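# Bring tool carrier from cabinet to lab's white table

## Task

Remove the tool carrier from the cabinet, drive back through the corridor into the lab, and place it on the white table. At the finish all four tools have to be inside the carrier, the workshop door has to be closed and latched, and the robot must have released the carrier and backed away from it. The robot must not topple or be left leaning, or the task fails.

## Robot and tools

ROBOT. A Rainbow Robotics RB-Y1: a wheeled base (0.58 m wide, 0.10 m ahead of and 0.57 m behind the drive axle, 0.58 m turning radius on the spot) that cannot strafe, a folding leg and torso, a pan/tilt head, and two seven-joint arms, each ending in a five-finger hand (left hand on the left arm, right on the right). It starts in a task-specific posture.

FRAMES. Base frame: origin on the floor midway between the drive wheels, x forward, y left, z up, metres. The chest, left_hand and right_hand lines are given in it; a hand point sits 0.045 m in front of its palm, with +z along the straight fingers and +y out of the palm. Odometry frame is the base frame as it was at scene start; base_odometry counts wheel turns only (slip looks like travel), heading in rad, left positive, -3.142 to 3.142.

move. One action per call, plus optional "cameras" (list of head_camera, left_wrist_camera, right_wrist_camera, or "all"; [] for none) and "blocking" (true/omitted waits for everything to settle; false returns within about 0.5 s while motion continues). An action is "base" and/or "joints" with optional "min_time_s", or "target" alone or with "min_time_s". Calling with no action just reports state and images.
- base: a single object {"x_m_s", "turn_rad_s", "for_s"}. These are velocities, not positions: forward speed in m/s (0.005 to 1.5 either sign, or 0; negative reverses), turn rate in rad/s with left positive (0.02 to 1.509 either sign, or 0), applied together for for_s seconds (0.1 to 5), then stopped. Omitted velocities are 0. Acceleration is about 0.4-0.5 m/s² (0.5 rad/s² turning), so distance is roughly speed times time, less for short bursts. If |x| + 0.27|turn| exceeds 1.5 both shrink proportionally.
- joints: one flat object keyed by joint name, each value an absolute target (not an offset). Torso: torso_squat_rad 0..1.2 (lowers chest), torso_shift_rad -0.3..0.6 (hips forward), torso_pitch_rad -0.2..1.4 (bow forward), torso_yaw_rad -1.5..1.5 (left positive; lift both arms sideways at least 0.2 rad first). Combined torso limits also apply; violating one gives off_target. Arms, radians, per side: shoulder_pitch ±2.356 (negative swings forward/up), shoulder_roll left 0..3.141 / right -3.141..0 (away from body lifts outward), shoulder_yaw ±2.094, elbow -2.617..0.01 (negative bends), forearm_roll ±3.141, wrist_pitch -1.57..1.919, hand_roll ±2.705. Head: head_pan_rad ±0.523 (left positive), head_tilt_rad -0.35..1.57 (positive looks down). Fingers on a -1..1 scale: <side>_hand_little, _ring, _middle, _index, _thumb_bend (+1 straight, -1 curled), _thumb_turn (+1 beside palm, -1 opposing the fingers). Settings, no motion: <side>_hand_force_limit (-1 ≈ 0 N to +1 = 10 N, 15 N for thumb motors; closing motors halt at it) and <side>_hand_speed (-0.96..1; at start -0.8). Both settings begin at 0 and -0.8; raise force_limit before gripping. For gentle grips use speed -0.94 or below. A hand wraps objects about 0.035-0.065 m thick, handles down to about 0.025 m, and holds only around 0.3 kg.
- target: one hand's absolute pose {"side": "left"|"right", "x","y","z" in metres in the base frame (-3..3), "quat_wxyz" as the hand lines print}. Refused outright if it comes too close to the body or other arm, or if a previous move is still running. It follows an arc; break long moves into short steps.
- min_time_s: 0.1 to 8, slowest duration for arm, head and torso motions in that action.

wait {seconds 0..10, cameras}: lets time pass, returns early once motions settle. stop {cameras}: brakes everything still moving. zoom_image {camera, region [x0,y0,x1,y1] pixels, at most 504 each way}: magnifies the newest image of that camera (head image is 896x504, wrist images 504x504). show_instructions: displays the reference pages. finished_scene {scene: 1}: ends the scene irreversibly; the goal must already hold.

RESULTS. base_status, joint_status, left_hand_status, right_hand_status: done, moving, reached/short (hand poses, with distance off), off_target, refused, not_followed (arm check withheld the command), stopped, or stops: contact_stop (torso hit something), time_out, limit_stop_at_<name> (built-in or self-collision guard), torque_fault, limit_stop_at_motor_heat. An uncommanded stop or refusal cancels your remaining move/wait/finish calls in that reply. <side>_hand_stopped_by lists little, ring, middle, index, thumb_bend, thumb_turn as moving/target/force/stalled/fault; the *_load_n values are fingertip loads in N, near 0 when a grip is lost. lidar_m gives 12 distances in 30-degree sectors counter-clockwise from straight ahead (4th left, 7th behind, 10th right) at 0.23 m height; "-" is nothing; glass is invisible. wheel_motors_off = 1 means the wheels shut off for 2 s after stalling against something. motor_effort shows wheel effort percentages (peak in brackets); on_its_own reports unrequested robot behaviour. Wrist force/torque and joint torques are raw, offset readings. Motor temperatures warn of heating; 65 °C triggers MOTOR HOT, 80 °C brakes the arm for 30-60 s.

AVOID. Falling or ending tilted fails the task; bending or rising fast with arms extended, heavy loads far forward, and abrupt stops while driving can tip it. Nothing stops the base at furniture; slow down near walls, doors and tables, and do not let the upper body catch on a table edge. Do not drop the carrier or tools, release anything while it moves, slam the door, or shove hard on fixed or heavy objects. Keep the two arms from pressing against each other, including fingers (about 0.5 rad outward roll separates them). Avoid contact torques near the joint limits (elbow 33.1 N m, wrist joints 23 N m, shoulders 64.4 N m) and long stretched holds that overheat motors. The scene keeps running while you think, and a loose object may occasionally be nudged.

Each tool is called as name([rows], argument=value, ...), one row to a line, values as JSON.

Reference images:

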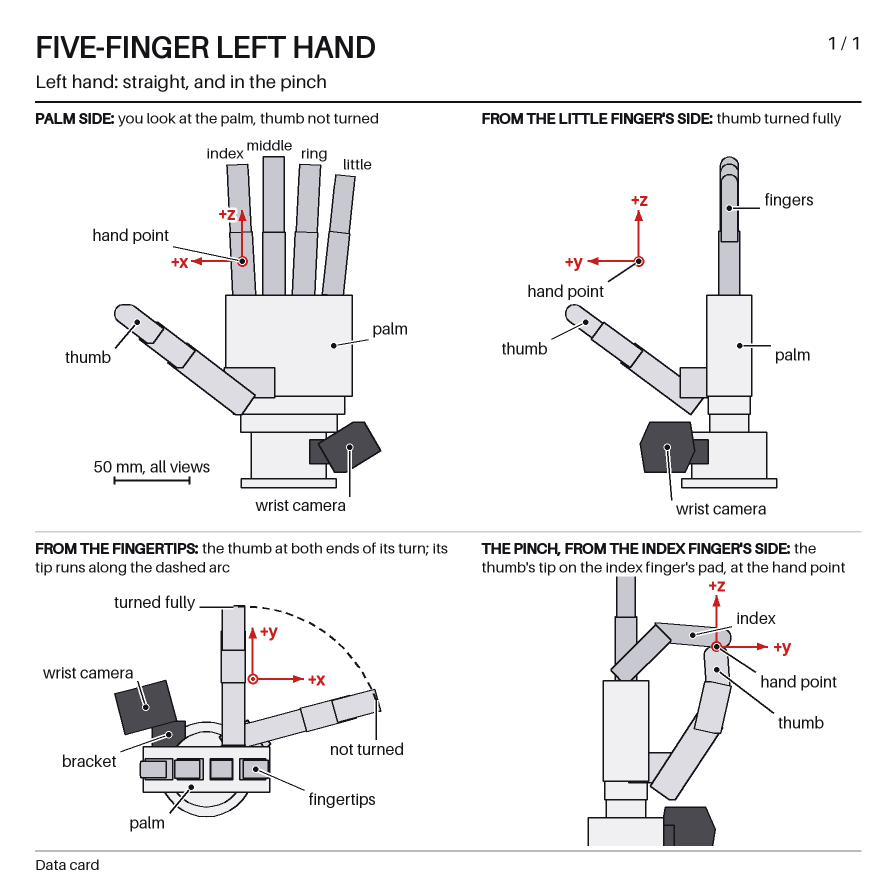

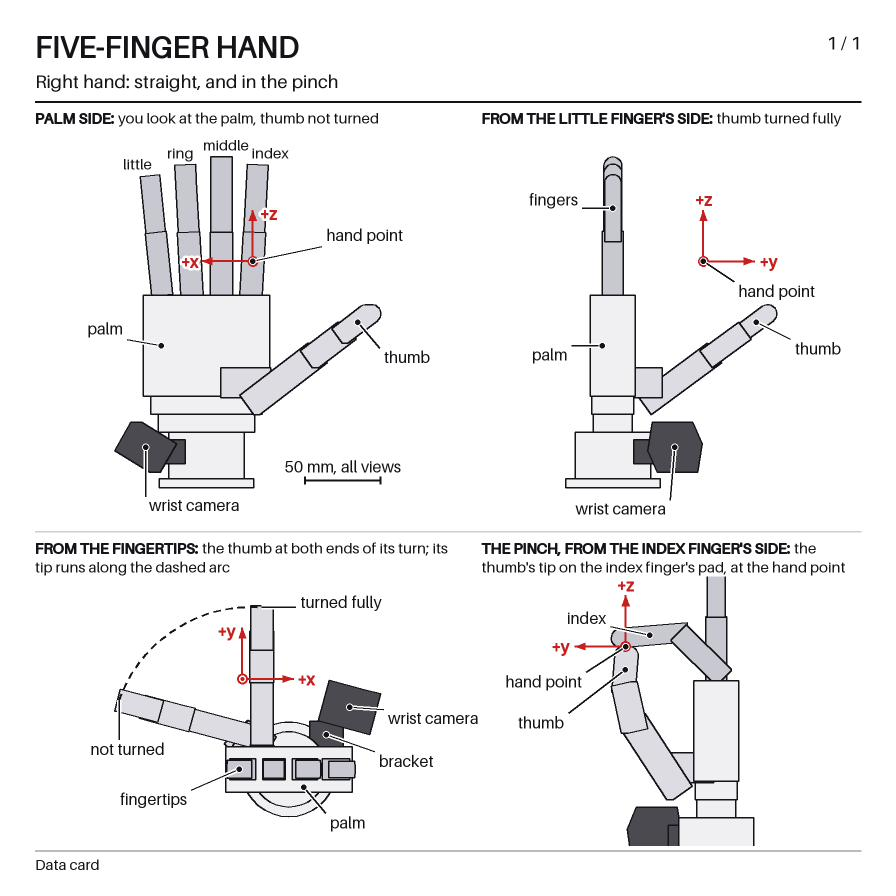

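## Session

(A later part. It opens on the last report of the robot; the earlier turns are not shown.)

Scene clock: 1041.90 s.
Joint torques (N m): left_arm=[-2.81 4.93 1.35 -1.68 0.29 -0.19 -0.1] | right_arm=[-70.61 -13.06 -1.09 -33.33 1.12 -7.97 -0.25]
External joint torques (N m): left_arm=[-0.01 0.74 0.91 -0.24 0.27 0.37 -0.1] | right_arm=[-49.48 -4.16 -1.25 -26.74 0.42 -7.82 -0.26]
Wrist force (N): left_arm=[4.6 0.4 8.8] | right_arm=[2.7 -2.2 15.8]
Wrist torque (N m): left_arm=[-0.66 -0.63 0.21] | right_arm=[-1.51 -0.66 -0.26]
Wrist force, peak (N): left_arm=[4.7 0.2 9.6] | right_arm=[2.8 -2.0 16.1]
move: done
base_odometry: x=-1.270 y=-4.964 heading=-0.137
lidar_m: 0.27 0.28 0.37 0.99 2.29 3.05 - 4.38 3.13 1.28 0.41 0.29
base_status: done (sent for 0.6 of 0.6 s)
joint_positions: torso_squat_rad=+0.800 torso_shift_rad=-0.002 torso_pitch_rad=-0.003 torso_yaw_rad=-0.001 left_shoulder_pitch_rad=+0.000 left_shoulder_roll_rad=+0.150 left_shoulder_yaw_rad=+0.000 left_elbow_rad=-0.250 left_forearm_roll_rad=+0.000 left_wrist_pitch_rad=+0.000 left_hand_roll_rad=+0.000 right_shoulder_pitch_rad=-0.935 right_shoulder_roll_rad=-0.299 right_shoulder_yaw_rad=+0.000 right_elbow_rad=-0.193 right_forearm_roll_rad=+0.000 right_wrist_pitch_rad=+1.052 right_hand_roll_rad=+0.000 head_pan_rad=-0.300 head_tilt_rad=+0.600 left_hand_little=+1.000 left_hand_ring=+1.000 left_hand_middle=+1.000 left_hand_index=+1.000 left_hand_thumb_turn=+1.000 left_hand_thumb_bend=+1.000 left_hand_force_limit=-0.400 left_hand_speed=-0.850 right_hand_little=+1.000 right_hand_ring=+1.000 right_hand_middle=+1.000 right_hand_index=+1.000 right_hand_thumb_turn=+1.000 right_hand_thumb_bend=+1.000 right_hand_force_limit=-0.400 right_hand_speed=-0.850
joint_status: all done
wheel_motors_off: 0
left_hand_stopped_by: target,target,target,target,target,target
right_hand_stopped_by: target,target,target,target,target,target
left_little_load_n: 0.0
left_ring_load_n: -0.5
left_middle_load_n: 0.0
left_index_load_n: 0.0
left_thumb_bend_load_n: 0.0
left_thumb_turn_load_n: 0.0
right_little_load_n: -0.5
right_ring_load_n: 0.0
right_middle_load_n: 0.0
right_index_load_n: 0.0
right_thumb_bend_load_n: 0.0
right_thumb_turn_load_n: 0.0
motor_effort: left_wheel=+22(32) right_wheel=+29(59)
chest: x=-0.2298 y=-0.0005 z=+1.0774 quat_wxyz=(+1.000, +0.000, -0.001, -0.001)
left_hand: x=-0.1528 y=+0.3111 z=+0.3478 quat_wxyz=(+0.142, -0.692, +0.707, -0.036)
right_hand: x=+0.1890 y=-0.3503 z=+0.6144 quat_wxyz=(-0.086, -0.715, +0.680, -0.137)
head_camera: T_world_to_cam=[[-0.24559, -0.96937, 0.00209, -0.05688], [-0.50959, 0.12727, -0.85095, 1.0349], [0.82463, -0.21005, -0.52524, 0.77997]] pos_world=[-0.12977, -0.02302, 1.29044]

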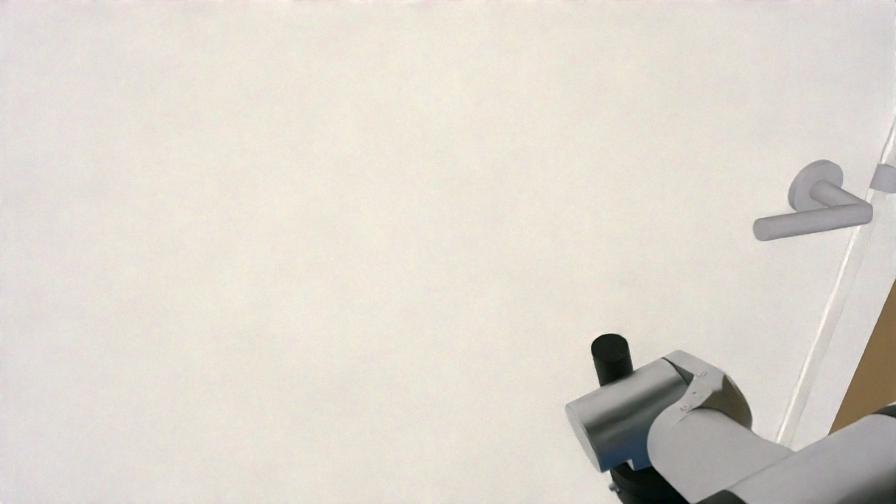

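move(base={"x_m_s": -0.05, "for_s": 1.64}, cameras=["head_camera"])

zoom_image(camera="head_camera", region=[680, 0, 896, 504])

Scene clock: 1049.70 s.
Joint torques (N m): left_arm=[-2.91 4.83 1.57 -1.57 0.37 -0.29 -0.08] | right_arm=[-24.11 -9.23 -1.29 -7.63 0.96 -0.61 -0.22]
External joint torques (N m): left_arm=[-0.21 0.64 1.12 -0.17 0.34 0.26 -0.08] | right_arm=[-2.77 -0.31 -1.43 -0.93 0.25 -0.42 -0.23]
Wrist force (N): left_arm=[4.4 0.1 9.5] | right_arm=[2.8 -2.2 15.6]
Wrist torque (N m): left_arm=[-0.75 -0.57 0.21] | right_arm=[-1.52 -0.69 -0.25]
Wrist force, peak (N): left_arm=[4.9 0.4 9.5] | right_arm=[2.8 -2.0 16.1]
move: done
base_odometry: x=-1.351 y=-4.953 heading=-0.137
lidar_m: 0.34 0.36 0.49 1.24 2.30 3.05 6.19 4.39 3.13 1.65 0.53 0.38
base_status: done (sent for 1.63 of 1.63 s)
joint_positions: torso_squat_rad=+0.800 torso_shift_rad=+0.000 torso_pitch_rad=+0.000 torso_yaw_rad=+0.000 left_shoulder_pitch_rad=+0.000 left_shoulder_roll_rad=+0.150 left_shoulder_yaw_rad=+0.000 left_elbow_rad=-0.250 left_forearm_roll_rad=+0.000 left_wrist_pitch_rad=+0.000 left_hand_roll_rad=+0.000 right_shoulder_pitch_rad=-0.950 right_shoulder_roll_rad=-0.300 right_shoulder_yaw_rad=+0.000 right_elbow_rad=-0.200 right_forearm_roll_rad=+0.000 right_wrist_pitch_rad=+1.050 right_hand_roll_rad=+0.000 head_pan_rad=-0.300 head_tilt_rad=+0.600 left_hand_little=+1.000 left_hand_ring=+1.000 left_hand_middle=+1.000 left_hand_index=+1.000 left_hand_thumb_turn=+1.000 left_hand_thumb_bend=+1.000 left_hand_force_limit=-0.400 left_hand_speed=-0.850 right_hand_little=+1.000 right_hand_ring=+1.000 right_hand_middle=+1.000 right_hand_index=+1.000 right_hand_thumb_turn=+1.000 right_hand_thumb_bend=+1.000 right_hand_force_limit=-0.400 right_hand_speed=-0.850
joint_status: not commanded
wheel_motors_off: 0
left_hand_stopped_by: target,target,target,target,target,target
right_hand_stopped_by: target,target,target,target,target,target
left_little_load_n: 0.0
left_ring_load_n: 0.0
left_middle_load_n: 0.0
left_index_load_n: 0.0
left_thumb_bend_load_n: 0.0
left_thumb_turn_load_n: 0.0
right_little_load_n: 0.0
right_ring_load_n: 0.0
right_middle_load_n: 0.0
right_index_load_n: 0.0
right_thumb_bend_load_n: 0.0
right_thumb_turn_load_n: 0.0
motor_effort: left_wheel=-2(19) right_wheel=-14(30)
chest: x=-0.2280 y=-0.0006 z=+1.0776 quat_wxyz=(+1.000, +0.001, +0.000, +0.000)
left_hand: x=-0.1536 y=+0.3113 z=+0.3478 quat_wxyz=(+0.141, -0.693, +0.706, -0.035)
right_hand: x=+0.2012 y=-0.3478 z=+0.6203 quat_wxyz=(-0.079, -0.717, +0.678, -0.144)
head_camera: T_world_to_cam=[[-0.24427, -0.9697, 0.00247, -0.05672], [-0.51222, 0.12687, -0.84943, 1.03375], [0.82338, -0.20876, -0.5277, 0.78096]] pos_world=[-0.12738, -0.02312, 1.29035]

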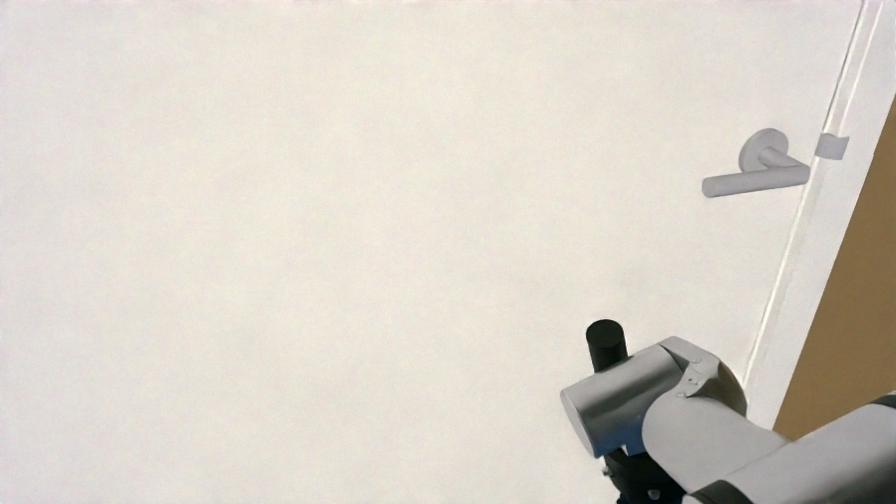

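Scaled by 1.000.

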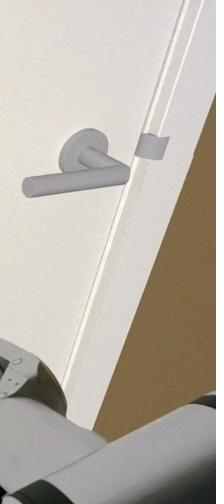

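move(base={"x_m_s": -0.25, "for_s": 4}, joints={"right_shoulder_pitch_rad": 0, "right_shoulder_roll_rad": -0.15, "right_elbow_rad": -0.25, "right_wrist_pitch_rad": 0, "head_pan_rad": -0.1, "head_tilt_rad": 0.5}, min_time_s=3, cameras=["head_camera"])

Scene clock: 1064.80 s.
Joint torques (N m): left_arm=[-2.73 5.16 1.72 -1.5 0.22 -0.27 -0.14] | right_arm=[-4.2 -3.41 -1.5 -1.88 0.38 -0.76 0.01]
External joint torques (N m): left_arm=[-0.03 0.96 1.28 -0.1 0.19 0.29 -0.14] | right_arm=[-1.54 1.2 -1.06 -0.56 0.34 -0.24 0.01]
Wrist force (N): left_arm=[4.4 0.3 9.6] | right_arm=[3.8 -1.1 15.7]
Wrist torque (N m): left_arm=[-0.72 -0.60 0.19] | right_arm=[-1.43 -0.75 -0.15]
Wrist force, peak (N): left_arm=[5.0 0.3 9.6] | right_arm=[3.3 -1.6 16.1]
move: done
base_odometry: x=-2.341 y=-4.816 heading=-0.138
lidar_m: 1.34 1.37 1.86 2.19 2.25 3.00 - 3.51 3.15 3.01 2.02 1.43
base_status: done (sent for 4 of 4 s)
joint_positions: torso_squat_rad=+0.800 torso_shift_rad=+0.000 torso_pitch_rad=+0.000 torso_yaw_rad=+0.000 left_shoulder_pitch_rad=+0.000 left_shoulder_roll_rad=+0.150 left_shoulder_yaw_rad=+0.000 left_elbow_rad=-0.250 left_forearm_roll_rad=+0.000 left_wrist_pitch_rad=+0.000 left_hand_roll_rad=+0.000 right_shoulder_pitch_rad=+0.000 right_shoulder_roll_rad=-0.150 right_shoulder_yaw_rad=+0.000 right_elbow_rad=-0.250 right_forearm_roll_rad=+0.000 right_wrist_pitch_rad=+0.000 right_hand_roll_rad=+0.000 head_pan_rad=-0.100 head_tilt_rad=+0.500 left_hand_little=+1.000 left_hand_ring=+1.000 left_hand_middle=+1.000 left_hand_index=+1.000 left_hand_thumb_turn=+1.000 left_hand_thumb_bend=+1.000 left_hand_force_limit=-0.400 left_hand_speed=-0.850 right_hand_little=+1.000 right_hand_ring=+1.000 right_hand_middle=+1.000 right_hand_index=+1.000 right_hand_thumb_turn=+1.000 right_hand_thumb_bend=+1.000 right_hand_force_limit=-0.400 right_hand_speed=-0.850
joint_status: all done
wheel_motors_off: 0
left_hand_stopped_by: target,target,target,target,target,target
right_hand_stopped_by: target,target,target,target,target,target
left_little_load_n: 0.0
left_ring_load_n: 0.0
left_middle_load_n: 0.0
left_index_load_n: 0.0
left_thumb_bend_load_n: 0.0
left_thumb_turn_load_n: 0.0
right_little_load_n: 0.0
right_ring_load_n: -0.5
right_middle_load_n: 0.0
right_index_load_n: 0.0
right_thumb_bend_load_n: 0.0
right_thumb_turn_load_n: 0.0
motor_effort: left_wheel=-14(40) right_wheel=+15(34)
chest: x=-0.2280 y=-0.0006 z=+1.0776 quat_wxyz=(+1.000, +0.001, +0.000, +0.000)
left_hand: x=-0.1536 y=+0.3113 z=+0.3478 quat_wxyz=(+0.141, -0.693, +0.706, -0.035)
right_hand: x=-0.1537 y=-0.3113 z=+0.3472 quat_wxyz=(+0.036, -0.706, +0.693, -0.140)
head_camera: T_world_to_cam=[[-0.04734, -0.99885, 0.00772, -0.02283], [-0.43998, 0.01392, -0.8979, 1.11041], [0.89676, -0.0459, -0.44013, 0.68435]] pos_world=[-0.12621, -0.00685, 1.29841]

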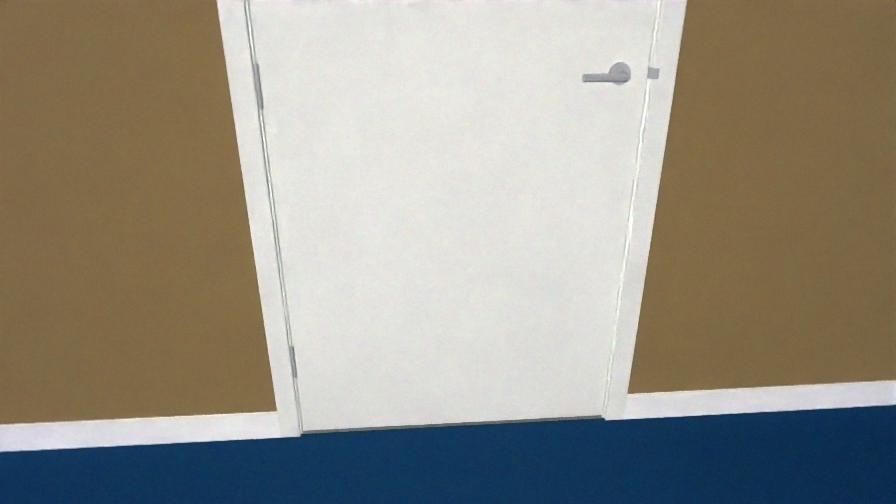

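zoom_image(camera="head_camera", region=[260, 380, 660, 460])

zoom_image(camera="head_camera", region=[570, 20, 700, 150])

Scaled by 1.260 from the camera's image (finer frame: 1280x720).

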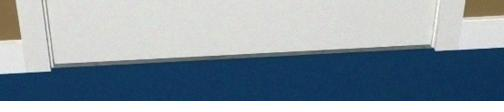

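Scaled by 3.877 from the camera's image (finer frame: 1280x720).

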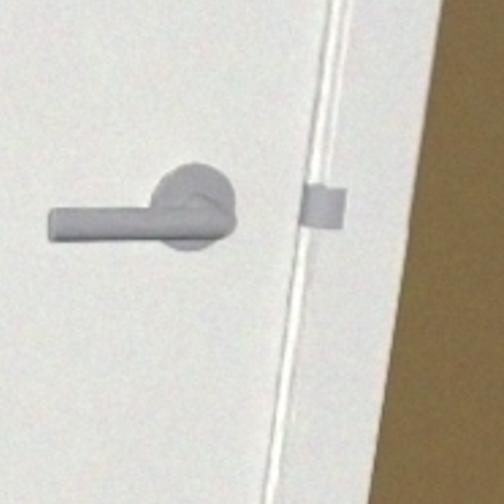

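move(joints={"torso_squat_rad": 0.35}, cameras=[])

finished_scene()

Scene clock: 1071.47 s.
Joint torques (N m): left_arm=[-2.7 4.95 1.78 -1.6 0.19 -0.32 -0.13] | right_arm=[-3.66 -3.35 -1.42 -1.79 0.37 -0.93 -0.13]
External joint torques (N m): left_arm=[0 0.75 1.34 -0.2 0.16 0.24 -0.12] | right_arm=[-1.01 1.26 -0.98 -0.48 0.32 -0.41 -0.13]
Wrist force (N): left_arm=[4.5 -0.1 9.5] | right_arm=[3.6 -1.1 15.7]
Wrist torque (N m): left_arm=[-0.79 -0.60 0.23] | right_arm=[-1.45 -0.72 -0.17]
Wrist force, peak (N): left_arm=[4.7 0.1 9.7] | right_arm=[3.5 -1.0 16.0]
move: done
base_odometry: x=-2.341 y=-4.816 heading=-0.138
lidar_m: 1.35 1.38 1.86 2.18 2.24 2.99 - 3.52 3.16 3.01 2.01 1.43
base_status: not commanded
joint_positions: torso_squat_rad=+0.350 torso_shift_rad=+0.000 torso_pitch_rad=+0.000 torso_yaw_rad=+0.000 left_shoulder_pitch_rad=+0.000 left_shoulder_roll_rad=+0.150 left_shoulder_yaw_rad=+0.000 left_elbow_rad=-0.250 left_forearm_roll_rad=+0.000 left_wrist_pitch_rad=+0.000 left_hand_roll_rad=+0.000 right_shoulder_pitch_rad=+0.000 right_shoulder_roll_rad=-0.150 right_shoulder_yaw_rad=+0.000 right_elbow_rad=-0.250 right_forearm_roll_rad=+0.000 right_wrist_pitch_rad=+0.000 right_hand_roll_rad=+0.000 head_pan_rad=-0.100 head_tilt_rad=+0.500 left_hand_little=+1.000 left_hand_ring=+1.000 left_hand_middle=+1.000 left_hand_index=+1.000 left_hand_thumb_turn=+1.000 left_hand_thumb_bend=+1.000 left_hand_force_limit=-0.400 left_hand_speed=-0.850 right_hand_little=+1.000 right_hand_ring=+1.000 right_hand_middle=+1.000 right_hand_index=+1.000 right_hand_thumb_turn=+1.000 right_hand_thumb_bend=+1.000 right_hand_force_limit=-0.400 right_hand_speed=-0.850
joint_status: all done
wheel_motors_off: 0
left_hand_stopped_by: target,target,target,target,target,target
right_hand_stopped_by: target,target,target,target,target,target
left_little_load_n: 0.5
left_ring_load_n: 0.0
left_middle_load_n: 0.0
left_index_load_n: 0.0
left_thumb_bend_load_n: 0.0
left_thumb_turn_load_n: 0.0
right_little_load_n: 0.0
right_ring_load_n: 0.0
right_middle_load_n: 0.0
right_index_load_n: 0.0
right_thumb_bend_load_n: 0.0
right_thumb_turn_load_n: 0.0
motor_effort: left_wheel=-15(16) right_wheel=+15(15)
chest: x=-0.2279 y=-0.0007 z=+1.2475 quat_wxyz=(+1.000, +0.001, +0.000, +0.000)
left_hand: x=-0.1536 y=+0.3112 z=+0.5177 quat_wxyz=(+0.141, -0.693, +0.706, -0.035)
right_hand: x=-0.1537 y=-0.3114 z=+0.5171 quat_wxyz=(+0.036, -0.706, +0.693, -0.140)

The scene is finished: the task was done.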